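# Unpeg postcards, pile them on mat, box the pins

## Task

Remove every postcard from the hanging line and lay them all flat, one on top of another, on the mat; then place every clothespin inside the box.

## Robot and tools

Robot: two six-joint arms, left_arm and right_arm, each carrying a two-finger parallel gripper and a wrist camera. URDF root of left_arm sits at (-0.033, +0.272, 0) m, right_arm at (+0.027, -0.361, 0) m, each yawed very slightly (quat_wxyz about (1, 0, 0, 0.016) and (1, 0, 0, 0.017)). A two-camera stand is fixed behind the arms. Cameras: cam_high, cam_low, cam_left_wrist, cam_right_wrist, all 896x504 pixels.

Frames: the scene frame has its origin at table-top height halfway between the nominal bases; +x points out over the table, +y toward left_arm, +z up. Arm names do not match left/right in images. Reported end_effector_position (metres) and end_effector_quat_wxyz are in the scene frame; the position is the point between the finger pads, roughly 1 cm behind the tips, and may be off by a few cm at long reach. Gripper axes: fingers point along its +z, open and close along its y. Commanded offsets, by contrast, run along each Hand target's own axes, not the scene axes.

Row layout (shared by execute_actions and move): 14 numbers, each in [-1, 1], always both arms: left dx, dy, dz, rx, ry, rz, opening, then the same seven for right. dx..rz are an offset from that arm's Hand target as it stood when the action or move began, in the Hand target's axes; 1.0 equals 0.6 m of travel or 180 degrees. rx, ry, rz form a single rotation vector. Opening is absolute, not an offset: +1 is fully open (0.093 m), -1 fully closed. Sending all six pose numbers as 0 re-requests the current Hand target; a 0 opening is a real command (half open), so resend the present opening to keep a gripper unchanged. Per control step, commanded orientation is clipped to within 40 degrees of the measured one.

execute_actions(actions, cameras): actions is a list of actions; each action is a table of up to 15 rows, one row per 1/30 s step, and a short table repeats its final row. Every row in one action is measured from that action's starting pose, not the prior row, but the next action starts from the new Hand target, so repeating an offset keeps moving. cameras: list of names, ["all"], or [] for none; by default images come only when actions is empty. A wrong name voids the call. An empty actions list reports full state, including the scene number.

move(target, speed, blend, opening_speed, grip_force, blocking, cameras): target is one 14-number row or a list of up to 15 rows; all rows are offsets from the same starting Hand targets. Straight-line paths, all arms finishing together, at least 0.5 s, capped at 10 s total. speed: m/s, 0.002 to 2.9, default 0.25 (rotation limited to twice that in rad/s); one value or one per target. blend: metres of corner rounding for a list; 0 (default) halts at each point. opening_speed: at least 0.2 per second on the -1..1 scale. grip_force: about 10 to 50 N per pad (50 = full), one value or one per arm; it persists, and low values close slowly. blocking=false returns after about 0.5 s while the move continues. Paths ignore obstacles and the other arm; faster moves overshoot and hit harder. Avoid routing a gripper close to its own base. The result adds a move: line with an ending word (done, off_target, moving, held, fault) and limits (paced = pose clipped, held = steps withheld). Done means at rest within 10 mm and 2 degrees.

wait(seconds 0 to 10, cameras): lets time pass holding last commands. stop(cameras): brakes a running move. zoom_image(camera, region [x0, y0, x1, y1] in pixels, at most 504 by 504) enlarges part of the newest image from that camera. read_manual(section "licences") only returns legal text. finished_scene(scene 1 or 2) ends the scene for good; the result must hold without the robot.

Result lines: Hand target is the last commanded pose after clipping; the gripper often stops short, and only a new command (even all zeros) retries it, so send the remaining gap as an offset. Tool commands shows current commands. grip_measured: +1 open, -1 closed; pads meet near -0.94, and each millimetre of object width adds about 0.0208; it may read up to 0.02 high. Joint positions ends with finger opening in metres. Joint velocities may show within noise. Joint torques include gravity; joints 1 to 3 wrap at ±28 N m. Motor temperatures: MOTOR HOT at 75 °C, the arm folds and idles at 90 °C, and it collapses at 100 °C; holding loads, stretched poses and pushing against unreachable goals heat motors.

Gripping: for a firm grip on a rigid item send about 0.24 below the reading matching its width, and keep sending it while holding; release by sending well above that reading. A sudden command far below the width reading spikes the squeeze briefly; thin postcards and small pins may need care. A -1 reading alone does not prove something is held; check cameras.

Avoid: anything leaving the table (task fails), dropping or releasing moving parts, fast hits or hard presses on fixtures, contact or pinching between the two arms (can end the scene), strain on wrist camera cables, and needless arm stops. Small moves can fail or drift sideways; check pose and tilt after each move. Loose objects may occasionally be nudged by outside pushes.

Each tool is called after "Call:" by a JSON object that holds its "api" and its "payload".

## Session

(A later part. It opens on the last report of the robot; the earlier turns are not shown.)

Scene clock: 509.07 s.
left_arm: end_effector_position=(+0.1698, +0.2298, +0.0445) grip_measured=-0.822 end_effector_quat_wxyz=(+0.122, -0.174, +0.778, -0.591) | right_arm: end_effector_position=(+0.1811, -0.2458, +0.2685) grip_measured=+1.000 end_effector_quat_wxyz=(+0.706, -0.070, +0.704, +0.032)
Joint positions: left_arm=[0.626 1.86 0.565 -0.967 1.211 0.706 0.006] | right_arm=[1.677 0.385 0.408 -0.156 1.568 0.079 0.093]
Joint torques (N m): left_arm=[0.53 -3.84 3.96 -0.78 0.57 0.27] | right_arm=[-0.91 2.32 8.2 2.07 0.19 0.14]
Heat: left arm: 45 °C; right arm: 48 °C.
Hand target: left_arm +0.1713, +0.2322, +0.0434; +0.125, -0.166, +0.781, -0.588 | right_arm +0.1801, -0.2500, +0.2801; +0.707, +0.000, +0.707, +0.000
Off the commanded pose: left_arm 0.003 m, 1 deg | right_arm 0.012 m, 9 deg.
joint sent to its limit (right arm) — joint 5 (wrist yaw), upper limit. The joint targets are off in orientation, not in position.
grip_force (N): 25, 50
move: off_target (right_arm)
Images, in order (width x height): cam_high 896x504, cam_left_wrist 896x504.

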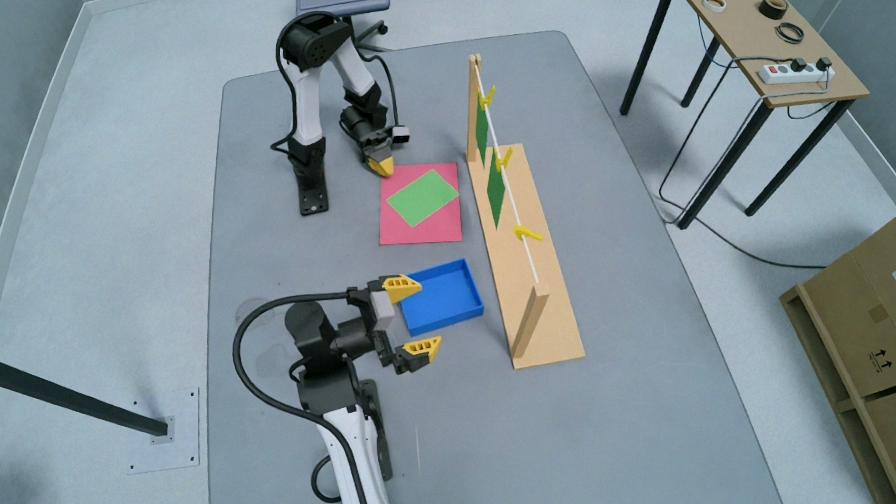

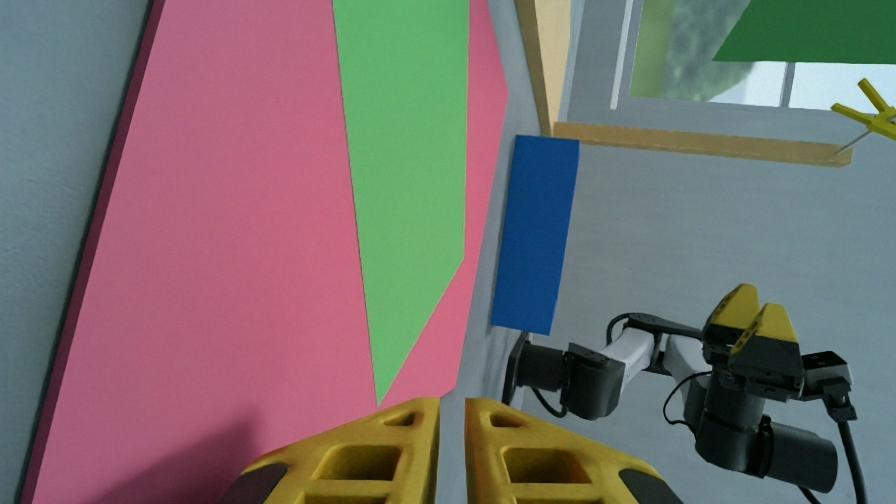

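Call:
{"api": "move", "payload": {"target": [[0,-0.096,-0.0275,0,0,0,-0.82,0,0,0,0,0,0,1],[-0.012,-0.2757,-0.1075,-0.1304,-0.26,0.4324,-0.82,0,0,0,0,0,0,1]], "speed": 0.25, "blend": [0.03,0], "cameras": ["all"]}}

Call:
{"api": "zoom_image", "payload": {"camera": "cam_right_wrist", "region": [250, 30, 470, 200]}}

Call:
{"api": "zoom_image", "payload": {"camera": "cam_high", "region": [460, 130, 580, 260]}}

Scene clock: 544.83 s.
left_arm: end_effector_position=(+0.1705, +0.2495, +0.2218) grip_measured=-0.822 end_effector_quat_wxyz=(+0.694, +0.128, +0.698, -0.123) | right_arm: end_effector_position=(+0.1811, -0.2458, +0.2685) grip_measured=+1.000 end_effector_quat_wxyz=(+0.706, -0.070, +0.704, +0.032)
Joint positions: left_arm=[0.638 0.015 0.211 -0.211 1.026 0.018 0.006] | right_arm=[1.677 0.385 0.408 -0.156 1.568 0.079 0.093]
Joint torques (N m): left_arm=[-0.49 1.83 6.65 2.15 0.04 -0.17] | right_arm=[-0.91 2.3 8.2 2.07 0.19 0.14]
Motor temperatures (°C): left_arm=[32 41 45 44 29 29 31] | right_arm=[32 37 48 42 31 29 30]
Heat: left arm: 45 °C; right arm: 48 °C.
Hand target: left_arm +0.1711, +0.2499, +0.2201; +0.696, +0.123, +0.696, -0.123 | right_arm +0.1801, -0.2500, +0.2801; +0.707, +0.000, +0.707, +0.000
Off the commanded pose: left_arm 0.002 m, 1 deg | right_arm 0.012 m, 9 deg.
joint sent to its limit (left arm) — joint 2 (shoulder), lower limit. The joint targets still meet the commanded pose.
joint sent to its limit (right arm) — joint 5 (wrist yaw), upper limit. The joint targets are off in orientation, not in position.
grip_force (N): 25, 50
move: off_target (right_arm)

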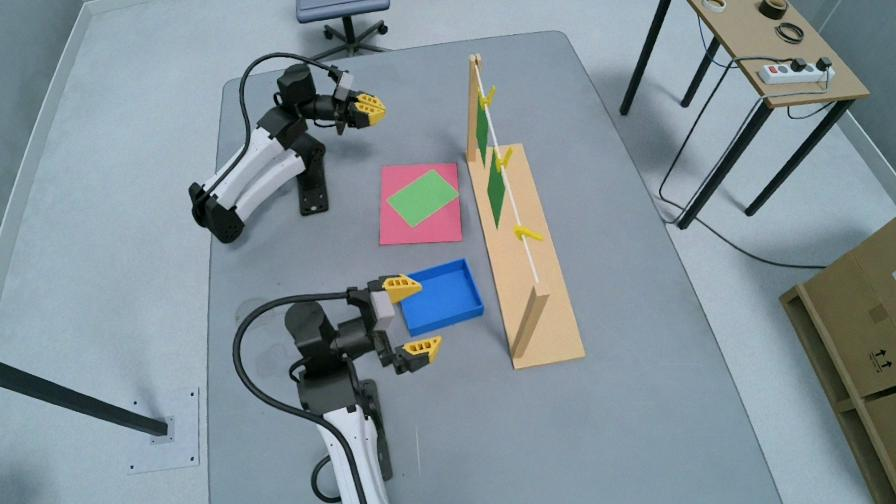

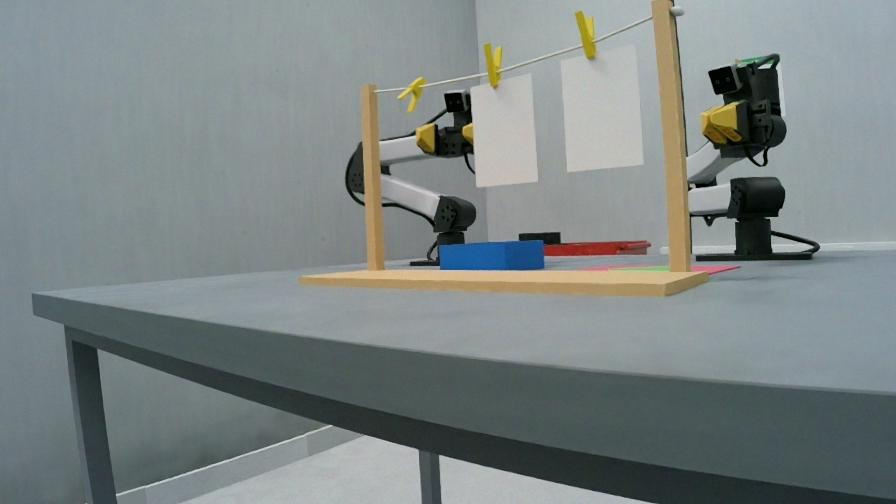

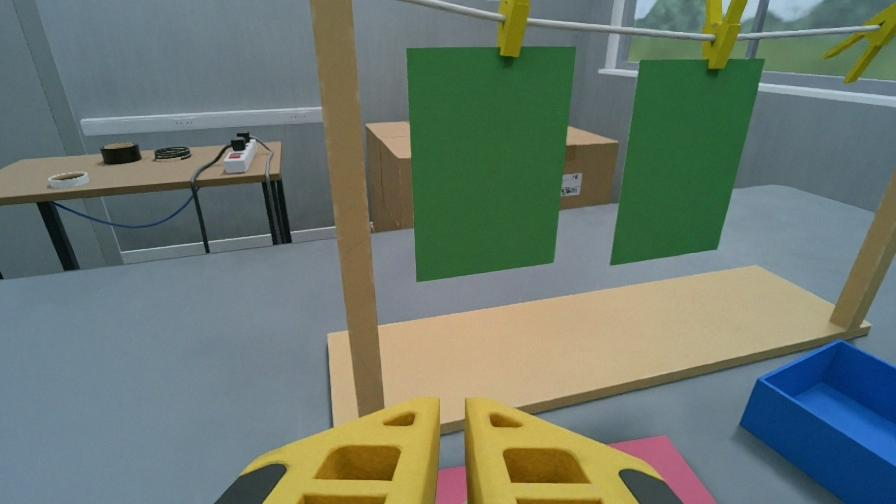

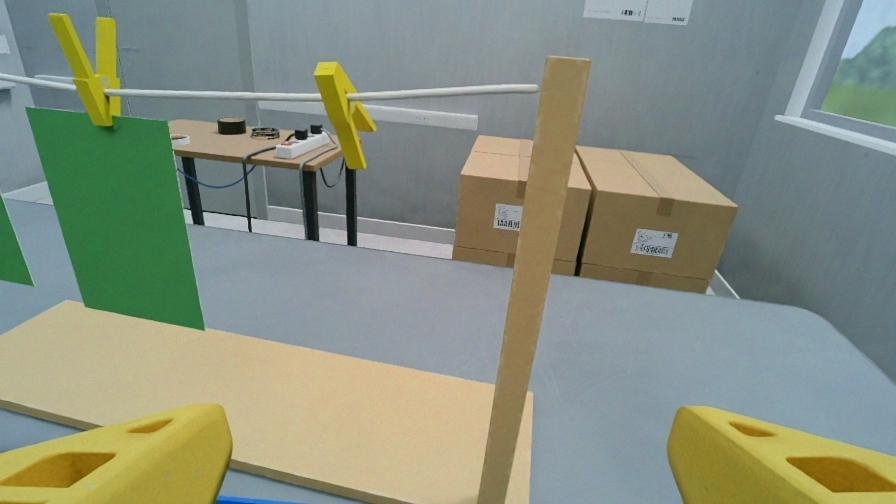

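Scaled by 2.291.

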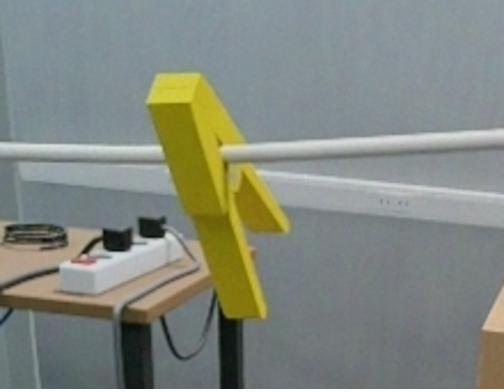

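Scaled by 3.877.

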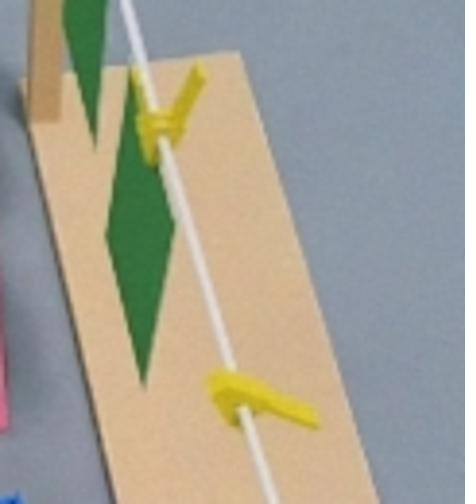

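Call:
{"api": "zoom_image", "payload": {"camera": "cam_low", "region": [370, 50, 470, 130]}}

Call:
{"api": "zoom_image", "payload": {"camera": "cam_left_wrist", "region": [690, 0, 896, 130]}}

Scaled by 5.040.

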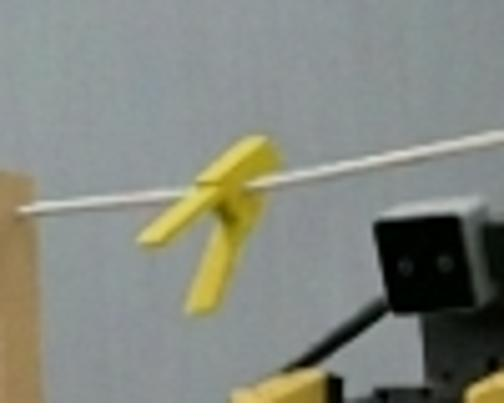

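Scaled by 2.447.

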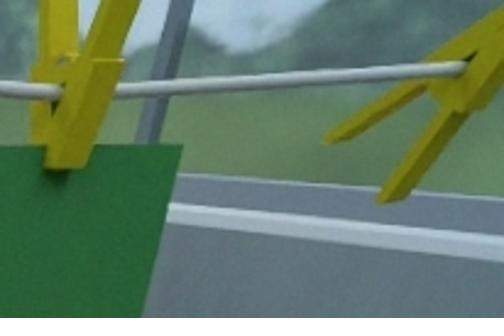

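Call:
{"api": "move", "payload": {"target": [[0,0,0,0,0,0,-0.82,0.2,0.1333,0.1667,-0.4161,-0.0379,0.0291,-0.42],[0,0,0,0,0,0,-0.82,0.2,0.2117,0.265,-0.4161,-0.0379,0.0291,-0.42]], "speed": 0.2, "grip_force": [50, 20], "cameras": ["all"]}}

Scene clock: 585.70 s.
left_arm: end_effector_position=(+0.1706, +0.2498, +0.2219) grip_measured=-0.822 end_effector_quat_wxyz=(+0.694, +0.128, +0.698, -0.122) | right_arm: end_effector_position=(+0.3341, -0.1254, +0.1370) grip_measured=-0.418 end_effector_quat_wxyz=(+0.535, -0.394, +0.582, +0.468)
Joint positions: left_arm=[0.638 0.015 0.211 -0.21 1.024 0.018 0.006] | right_arm=[0.235 1.879 0.475 1.426 -1.045 0.143 0.025]
Joint torques (N m): left_arm=[0.03 1.74 7.02 2.12 0.11 -0.13] | right_arm=[0.34 -5.14 4.57 3.88 0.12 -0.03]
Motor temperatures (°C): left_arm=[32 39 47 52 29 29 31] | right_arm=[32 37 47 43 31 29 30]
Heat: left arm: 52 °C; right arm: 47 °C.
Hand target: left_arm +0.1711, +0.2500, +0.2201; +0.696, +0.123, +0.696, -0.123 | right_arm +0.3392, -0.1231, +0.1600; +0.599, -0.399, +0.521, +0.459
Off the commanded pose: left_arm 0.002 m, 1 deg | right_arm 0.024 m, 10 deg.
joint sent to its limit (left arm) — joint 2 (shoulder), lower limit. The joint targets still meet the commanded pose.
joint sent to its limit (right arm) — joint 4 (wrist pitch), upper limit. The joint targets are off in orientation, not in position.
grip_force (N): 50, 20
move: off_target (right_arm)

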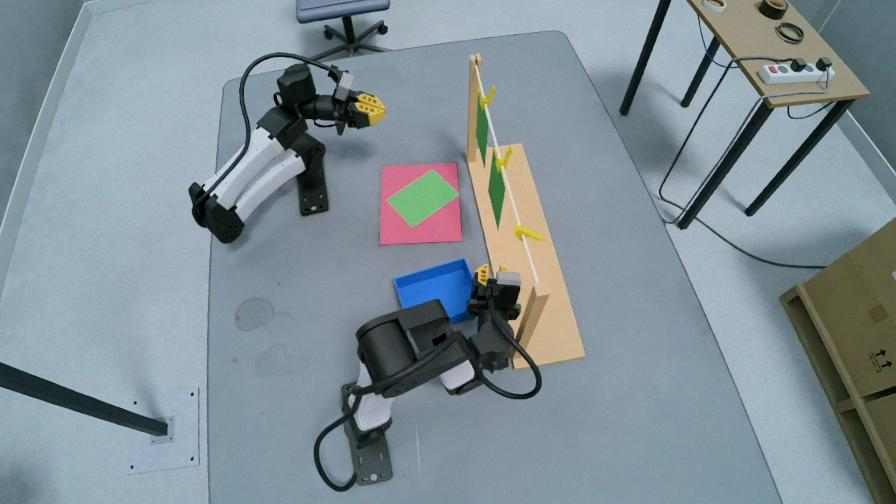

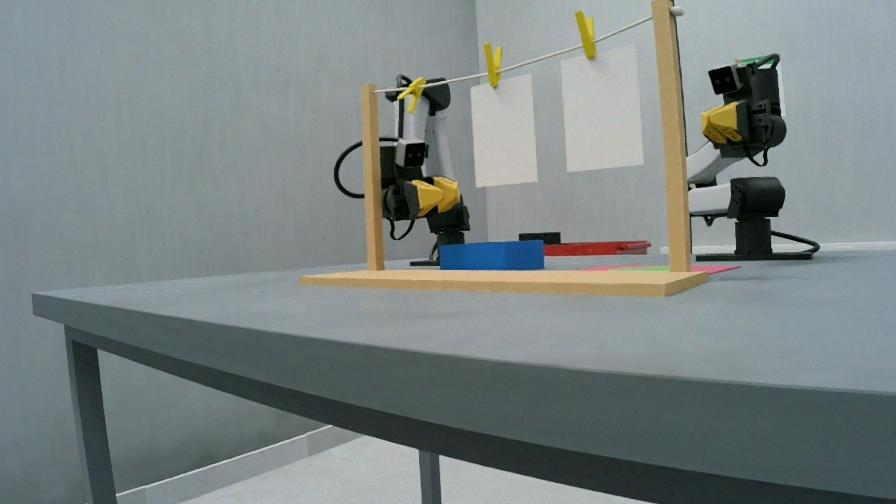

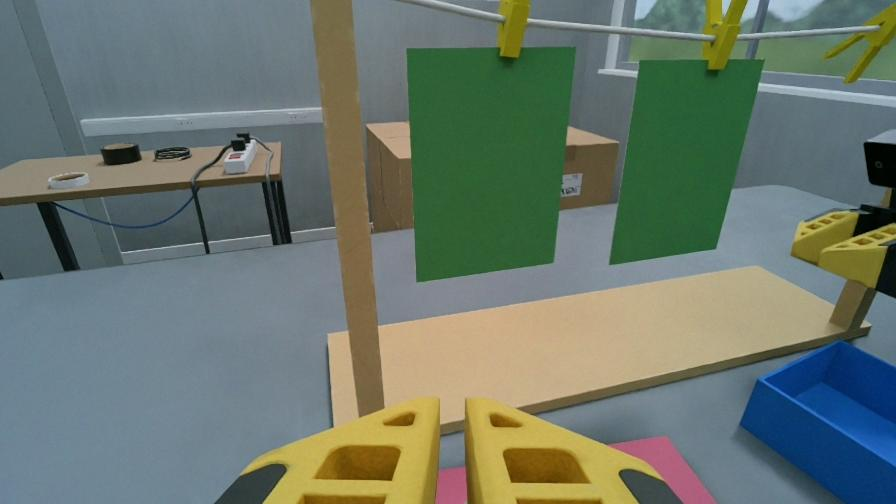

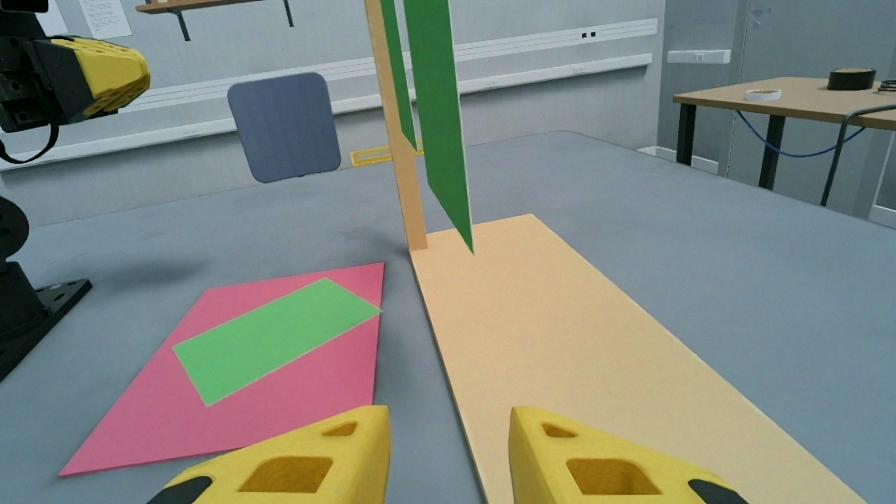

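Call:
{"api": "move", "payload": {"target": [0,0,0,0,0,0,-0.82,-0.0207,-0.0148,0.0675,0,0.0444,0,-0.42], "speed": 0.1, "cameras": ["cam_right_wrist","cam_left_wrist"]}}

Scene clock: 605.70 s.
left_arm: end_effector_position=(+0.1706, +0.2498, +0.2219) grip_measured=-0.822 end_effector_quat_wxyz=(+0.694, +0.128, +0.698, -0.122) | right_arm: end_effector_position=(+0.3531, -0.0906, +0.1613) grip_measured=-0.419 end_effector_quat_wxyz=(+0.539, -0.424, +0.577, +0.443)
Joint positions: left_arm=[0.638 0.015 0.211 -0.21 1.024 0.018 0.006] | right_arm=[0.327 1.794 0.628 1.12 -0.961 0.017 0.025]
Joint torques (N m): left_arm=[-0.1 1.73 6.91 2.16 0.09 -0.23] | right_arm=[0.21 -8.21 5.86 2.41 0.08 -0.19]
Heat: left arm: 53 °C; right arm: 47 °C.
Hand target: left_arm +0.1711, +0.2500, +0.2201; +0.696, +0.123, +0.696, -0.123 | right_arm +0.3577, -0.0884, +0.1779; +0.561, -0.430, +0.561, +0.430
Off the commanded pose: left_arm 0.002 m, 1 deg | right_arm 0.017 m, 4 deg.
joint sent to its limit (left arm) — joint 2 (shoulder), lower limit. The joint targets still meet the commanded pose.
grip_force (N): 50, 20
move: off_target (right_arm)
Images, in order (width x height): cam_left_wrist 896x504, cam_right_wrist 896x504.

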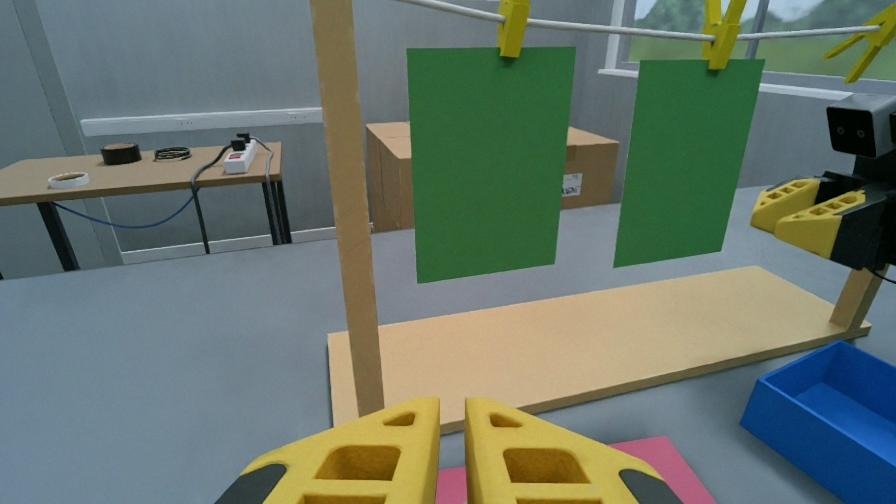

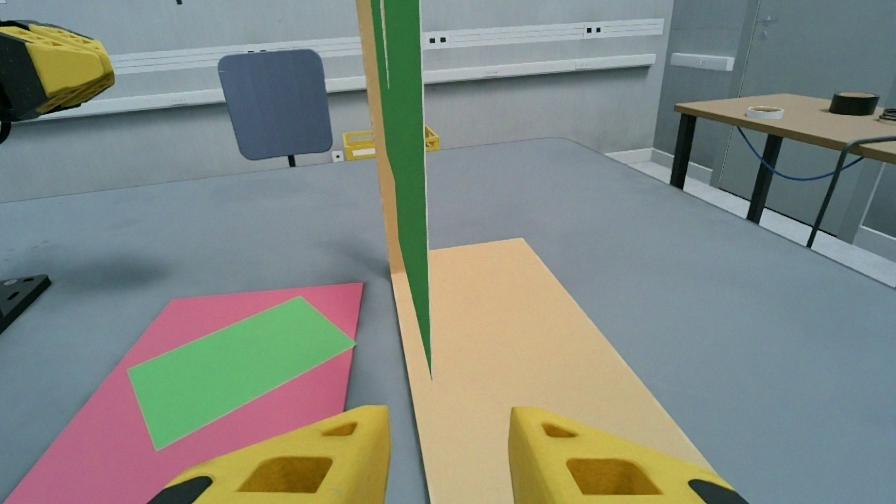

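Call:
{"api": "move", "payload": {"target": [0,0,0,0,0,0,-0.82,0,0.0088,0.066,-0.0444,0,0,-0.42], "speed": 0.06, "cameras": ["cam_right_wrist","cam_left_wrist", "cam_low"]}}

Scene clock: 622.60 s.
left_arm: end_effector_position=(+0.1706, +0.2498, +0.2219) grip_measured=-0.822 end_effector_quat_wxyz=(+0.694, +0.128, +0.698, -0.122) | right_arm: end_effector_position=(+0.3621, -0.0540, +0.1749) grip_measured=-0.419 end_effector_quat_wxyz=(+0.529, -0.459, +0.539, +0.467)
Joint positions: left_arm=[0.638 0.015 0.211 -0.21 1.024 0.018 0.006] | right_arm=[0.39 1.88 0.792 1.082 -1.005 0.013 0.025]
Joint torques (N m): left_arm=[-0.35 1.95 6.74 2.14 0 -0.16] | right_arm=[0.49 -6.38 6.54 2.21 -0.23 -0.14]
Heat: left arm: 54 °C; right arm: 46 °C.
Hand target: left_arm +0.1711, +0.2500, +0.2201; +0.696, +0.123, +0.696, -0.123 | right_arm +0.3629, -0.0487, +0.1779; +0.530, -0.469, +0.530, +0.468
Off the commanded pose: left_arm 0.002 m, 1 deg | right_arm 0.006 m, 2 deg.
joint sent to its limit (left arm) — joint 2 (shoulder), lower limit. The joint targets still meet the commanded pose.
grip_force (N): 50, 20
move: done
Images, in order (width x height): cam_low 896x504, cam_left_wrist 896x504, cam_right_wrist 896x504.

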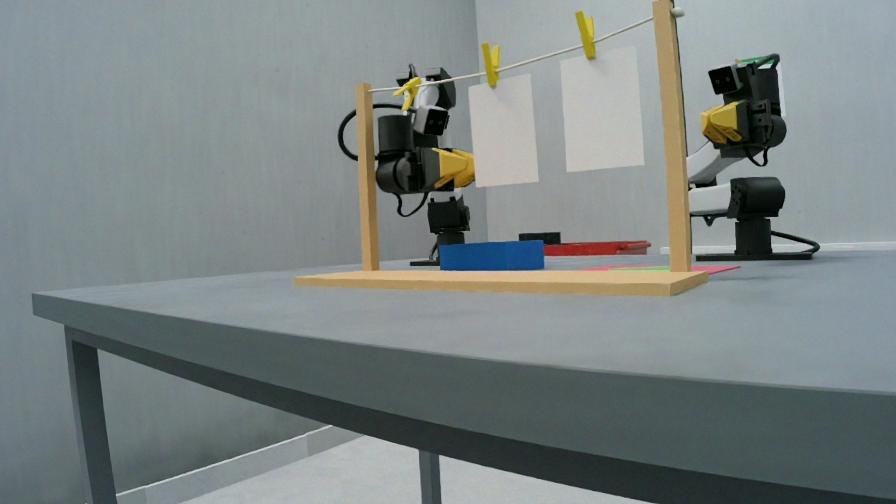

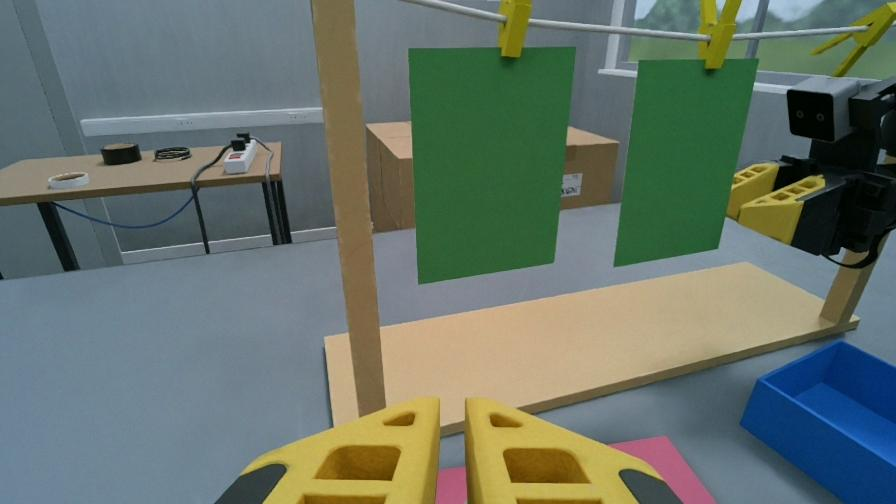

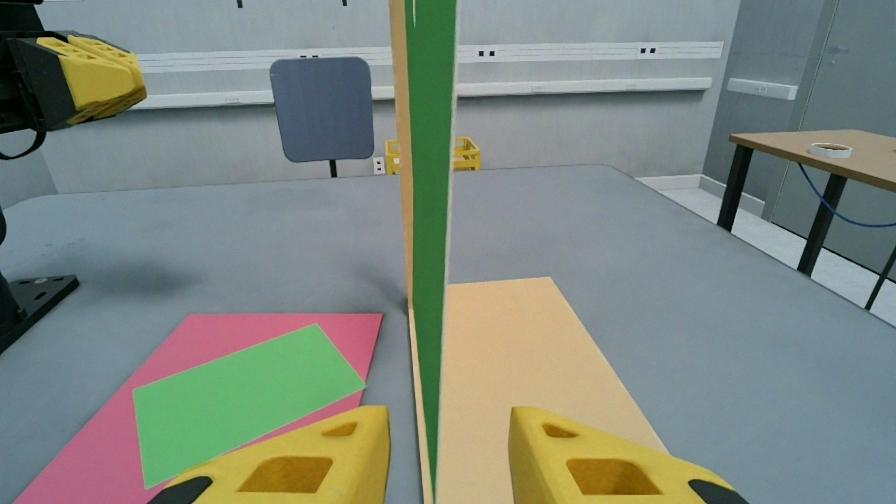

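Call:
{"api": "execute_actions", "payload": {"actions": []}}

Call:
{"api": "zoom_image", "payload": {"camera": "cam_high", "region": [420, 180, 620, 400]}}

Call:
{"api": "zoom_image", "payload": {"camera": "cam_low", "region": [280, 60, 520, 290]}}

Scene clock: 630.67 s.
left_arm: end_effector_position=(+0.1706, +0.2498, +0.2219) grip_measured=-0.822 end_effector_quat_wxyz=(+0.694, +0.128, +0.698, -0.122) | right_arm: end_effector_position=(+0.3620, -0.0540, +0.1749) grip_measured=-0.419 end_effector_quat_wxyz=(+0.529, -0.460, +0.539, +0.467)
Joint positions: left_arm=[0.638 0.015 0.211 -0.21 1.024 0.018 0.006] | right_arm=[0.39 1.88 0.792 1.082 -1.005 0.012 0.025]
Joint velocities: within noise
Joint torques (N m): left_arm=[-0.14 2.15 6.8 2.13 0.03 -0.21] | right_arm=[0.49 -6.38 6.56 2.21 -0.23 -0.13]
Motor temperatures (°C): left_arm=[32 38 48 54 29 29 31] | right_arm=[32 40 44 45 31 29 30]
Heat: left arm: 54 °C; right arm: 45 °C.
Hand target: left_arm +0.1711, +0.2500, +0.2201; +0.696, +0.123, +0.696, -0.123 | right_arm +0.3628, -0.0487, +0.1780; +0.530, -0.469, +0.530, +0.468
Tool commands: left_gripper/opening=-0.82 right_gripper/opening=-0.42
Off the commanded pose: left_arm 0.002 m, 1 deg | right_arm 0.006 m, 1 deg.
grip_force (N): 50, 20

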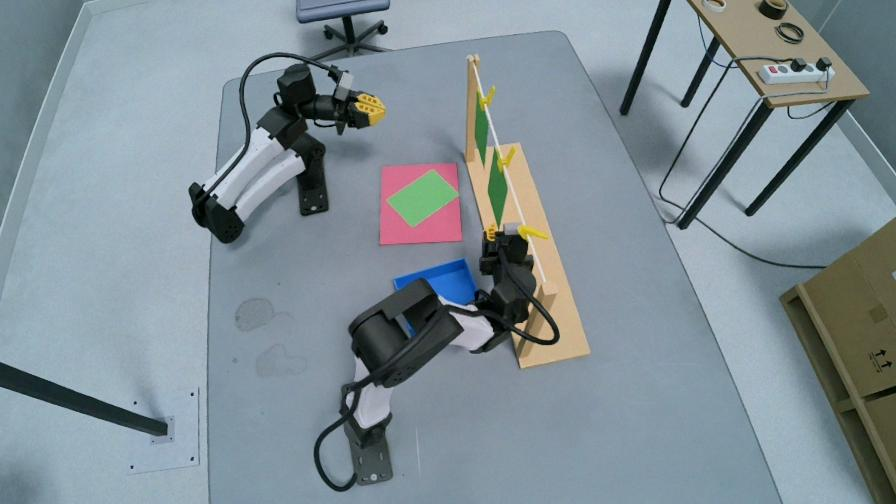

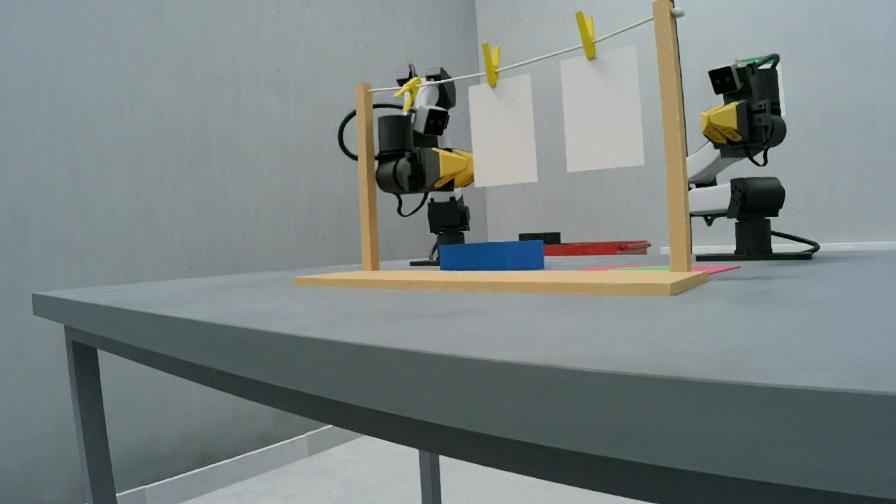

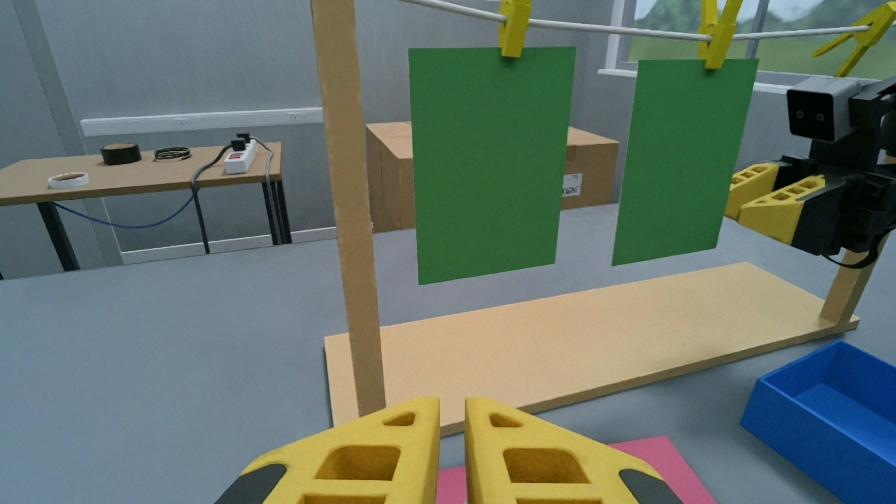

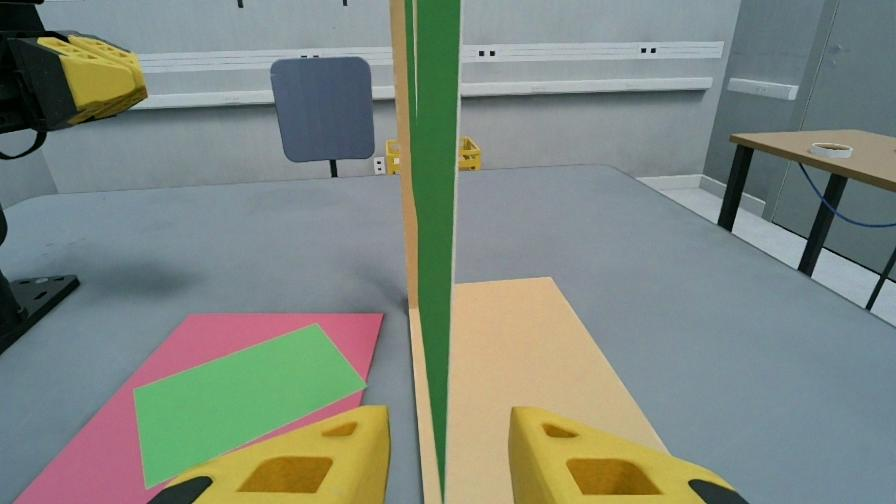

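Scaled by 2.291.

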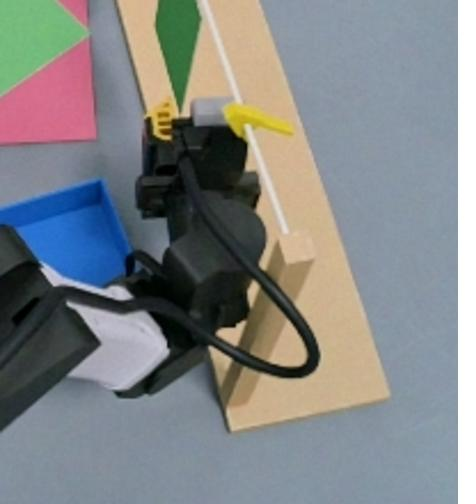

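Scaled by 2.100.

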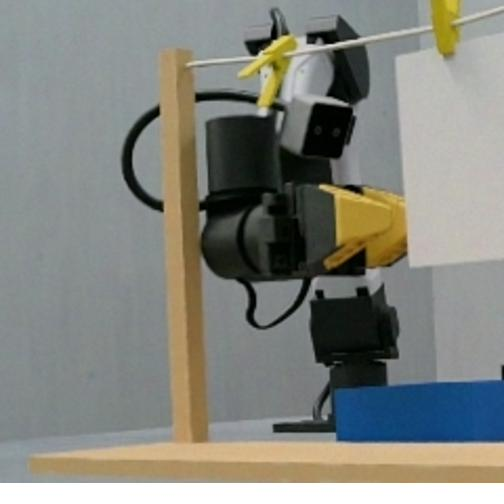

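Call:
{"api": "move", "payload": {"target": [0,0,0,0,0,0,-0.82,0,0,-0.006,0.128,0,0,-0.42], "speed": 0.08, "cameras": ["all"]}}

Call:
{"api": "zoom_image", "payload": {"camera": "cam_high", "region": [420, 180, 620, 400]}}

Scene clock: 649.73 s.
left_arm: end_effector_position=(+0.1706, +0.2498, +0.2219) grip_measured=-0.822 end_effector_quat_wxyz=(+0.694, +0.128, +0.698, -0.122) | right_arm: end_effector_position=(+0.3642, -0.0510, +0.1658) grip_measured=-0.419 end_effector_quat_wxyz=(+0.594, -0.354, +0.626, +0.360)
Joint positions: left_arm=[0.638 0.015 0.211 -0.21 1.024 0.018 0.006] | right_arm=[0.536 1.77 0.628 1.103 -0.49 0.011 0.025]
Joint torques (N m): left_arm=[0.06 1.92 6.63 2.13 0.08 -0.16] | right_arm=[0.31 -8.21 3.75 2.99 0.12 -0.12]
Motor temperatures (°C): left_arm=[32 38 48 55 29 29 31] | right_arm=[32 41 44 44 31 29 30]
Heat: left arm: 55 °C; right arm: 44 °C.
Hand target: left_arm +0.1711, +0.2500, +0.2201; +0.696, +0.123, +0.696, -0.123 | right_arm +0.3625, -0.0523, +0.1779; +0.613, -0.353, +0.613, +0.353
Off the commanded pose: left_arm 0.002 m, 1 deg | right_arm 0.012 m, 3 deg.
joint sent to its limit (left arm) — joint 2 (shoulder), lower limit. The joint targets still meet the commanded pose.
grip_force (N): 50, 20
move: off_target (right_arm)

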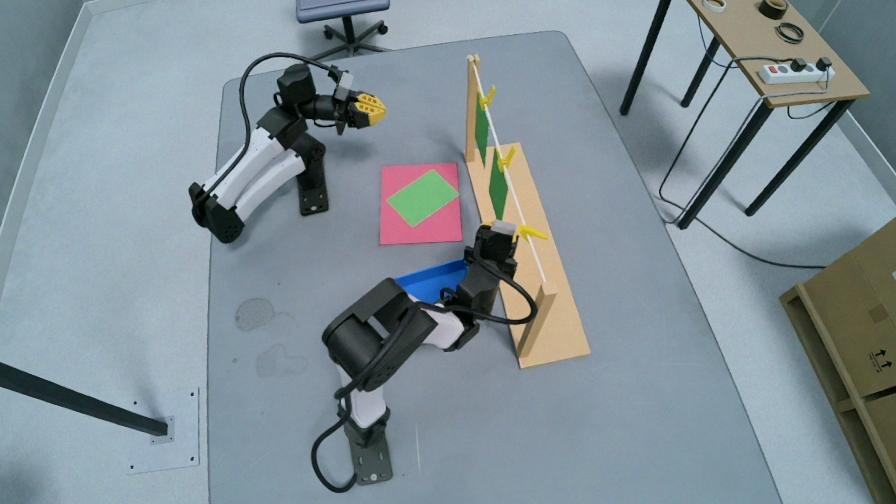

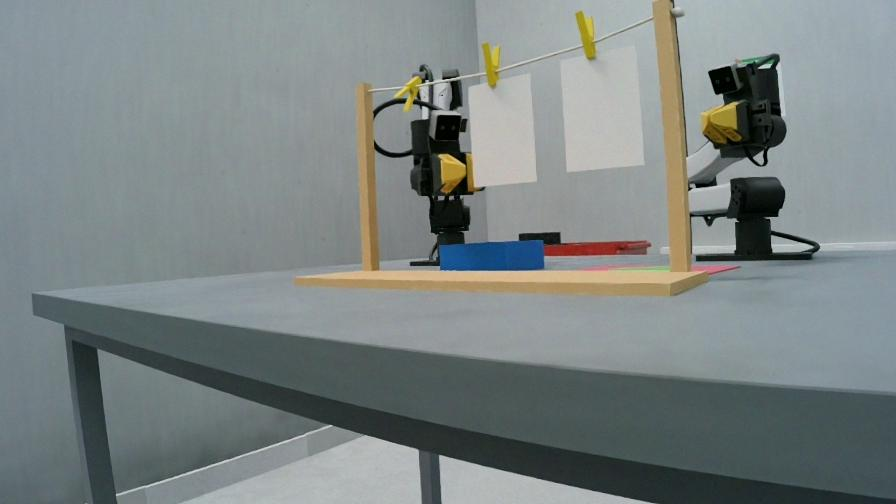

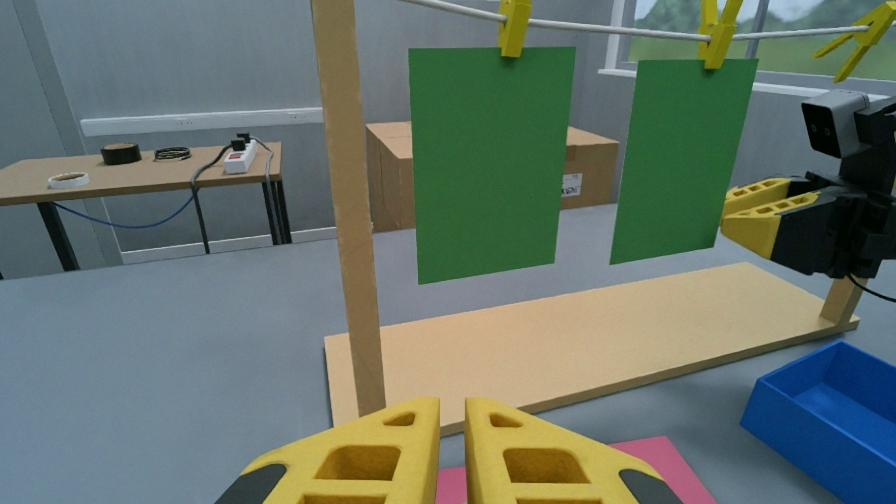

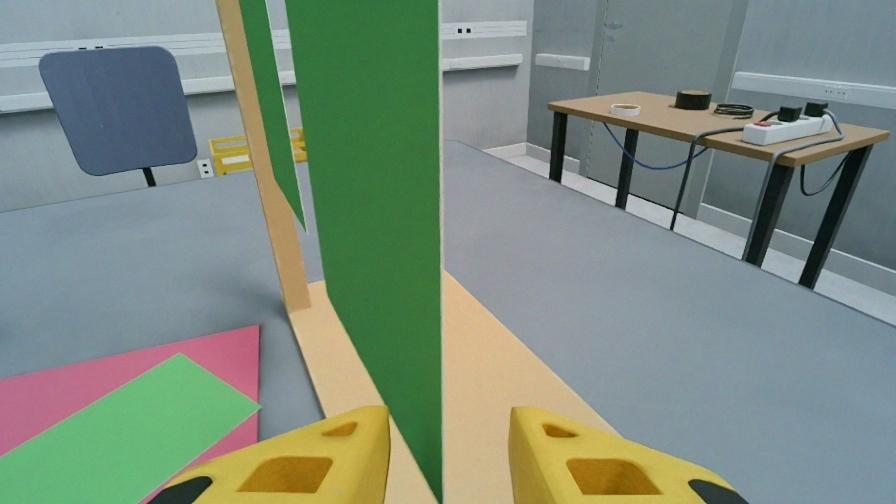

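Scaled by 2.291.

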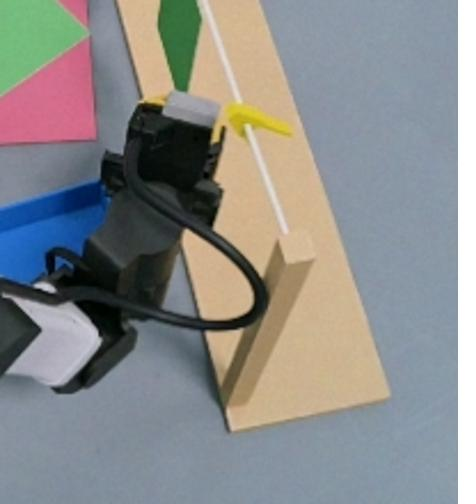

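Call:
{"api": "move", "payload": {"target": [[0,0,0,0,0,0,-0.82,0,0,0.0117,0,0,0,-0.42],[0,0,0,0,0,0,-0.82,0,0,0.0117,0,0,0,-0.68],[0,0,0,0,0,0,-0.82,0,0.045,0,0,0,0,-0.68]], "speed": 0.06, "cameras": ["all"]}}

Scene clock: 670.47 s.
left_arm: end_effector_position=(+0.1706, +0.2498, +0.2219) grip_measured=-0.822 end_effector_quat_wxyz=(+0.694, +0.128, +0.698, -0.122) | right_arm: end_effector_position=(+0.3401, -0.0365, +0.1658) grip_measured=-0.679 end_effector_quat_wxyz=(+0.594, -0.357, +0.625, +0.359)
Joint positions: left_arm=[0.638 0.015 0.211 -0.21 1.024 0.018 0.006] | right_arm=[0.622 1.733 0.583 1.11 -0.407 0.01 0.013]
Joint torques (N m): left_arm=[0.18 1.94 6.82 2.14 0.04 -0.18] | right_arm=[0.16 -7.86 3.73 3.05 0.14 -0.11]
Motor temperatures (°C): left_arm=[32 37 48 55 29 29 31] | right_arm=[32 43 42 47 31 29 30]
Heat: left arm: 55 °C; right arm: 47 °C.
Hand target: left_arm +0.1711, +0.2500, +0.2201; +0.696, +0.123, +0.696, -0.123 | right_arm +0.3391, -0.0387, +0.1780; +0.613, -0.353, +0.613, +0.353
Off the commanded pose: left_arm 0.002 m, 1 deg | right_arm 0.012 m, 3 deg.
joint sent to its limit (left arm) — joint 2 (shoulder), lower limit. The joint targets still meet the commanded pose.
grip_force (N): 50, 20
move: off_target (right_arm); target 2's new opening was sent with right_arm's hand 0.013 m and 3 deg from that target

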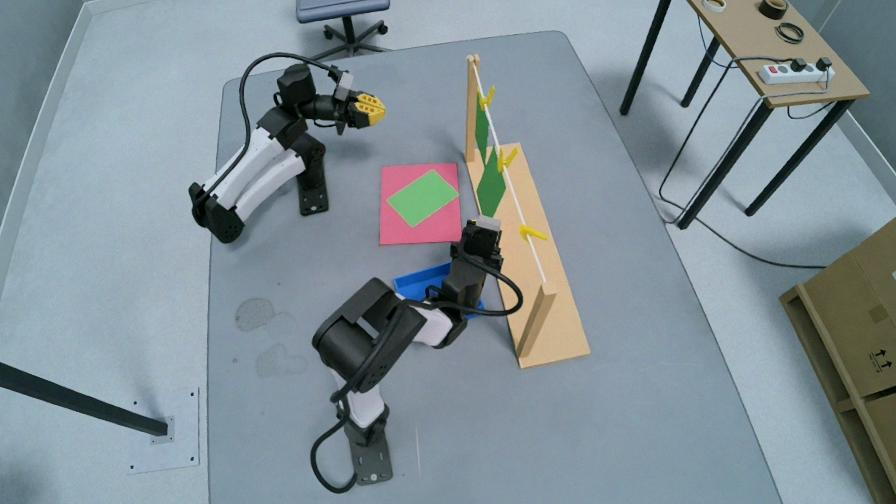

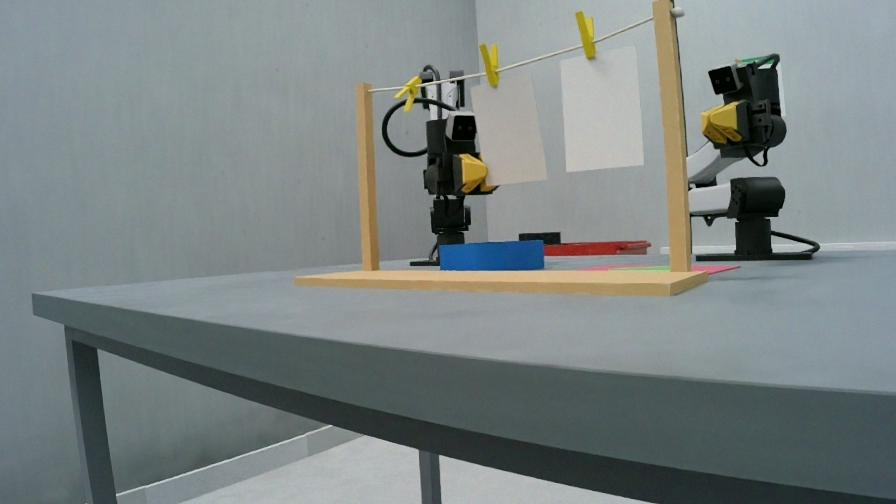

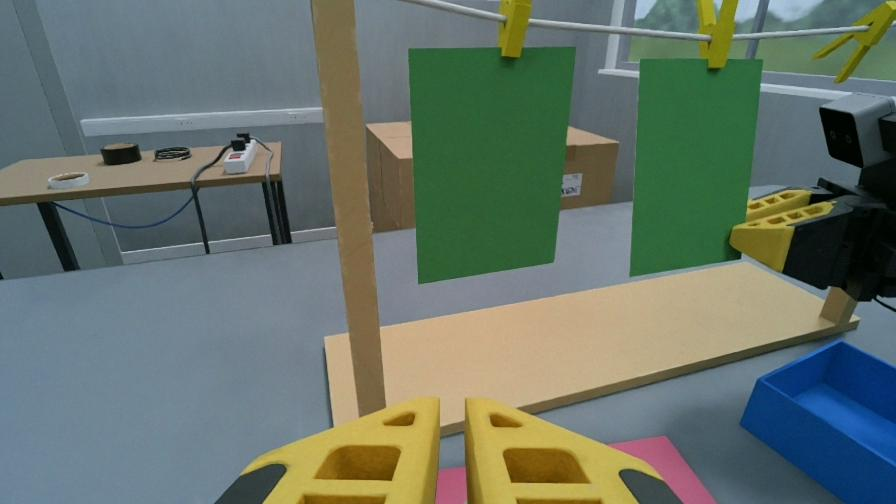

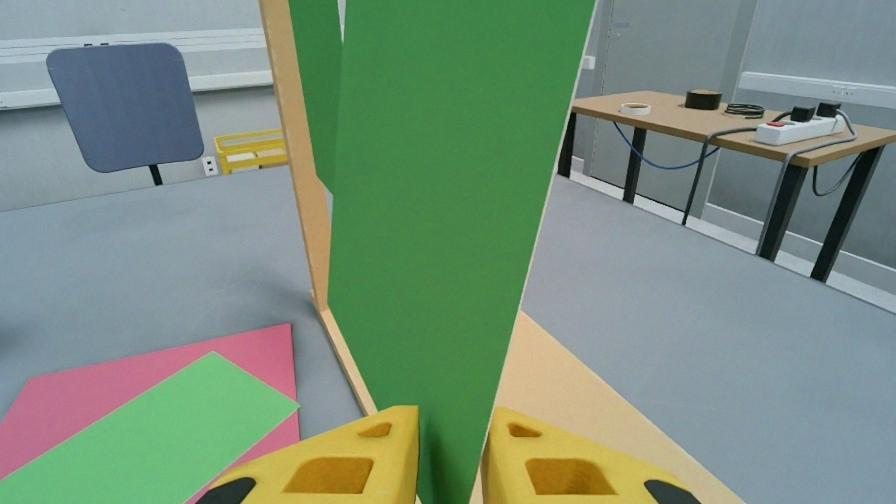

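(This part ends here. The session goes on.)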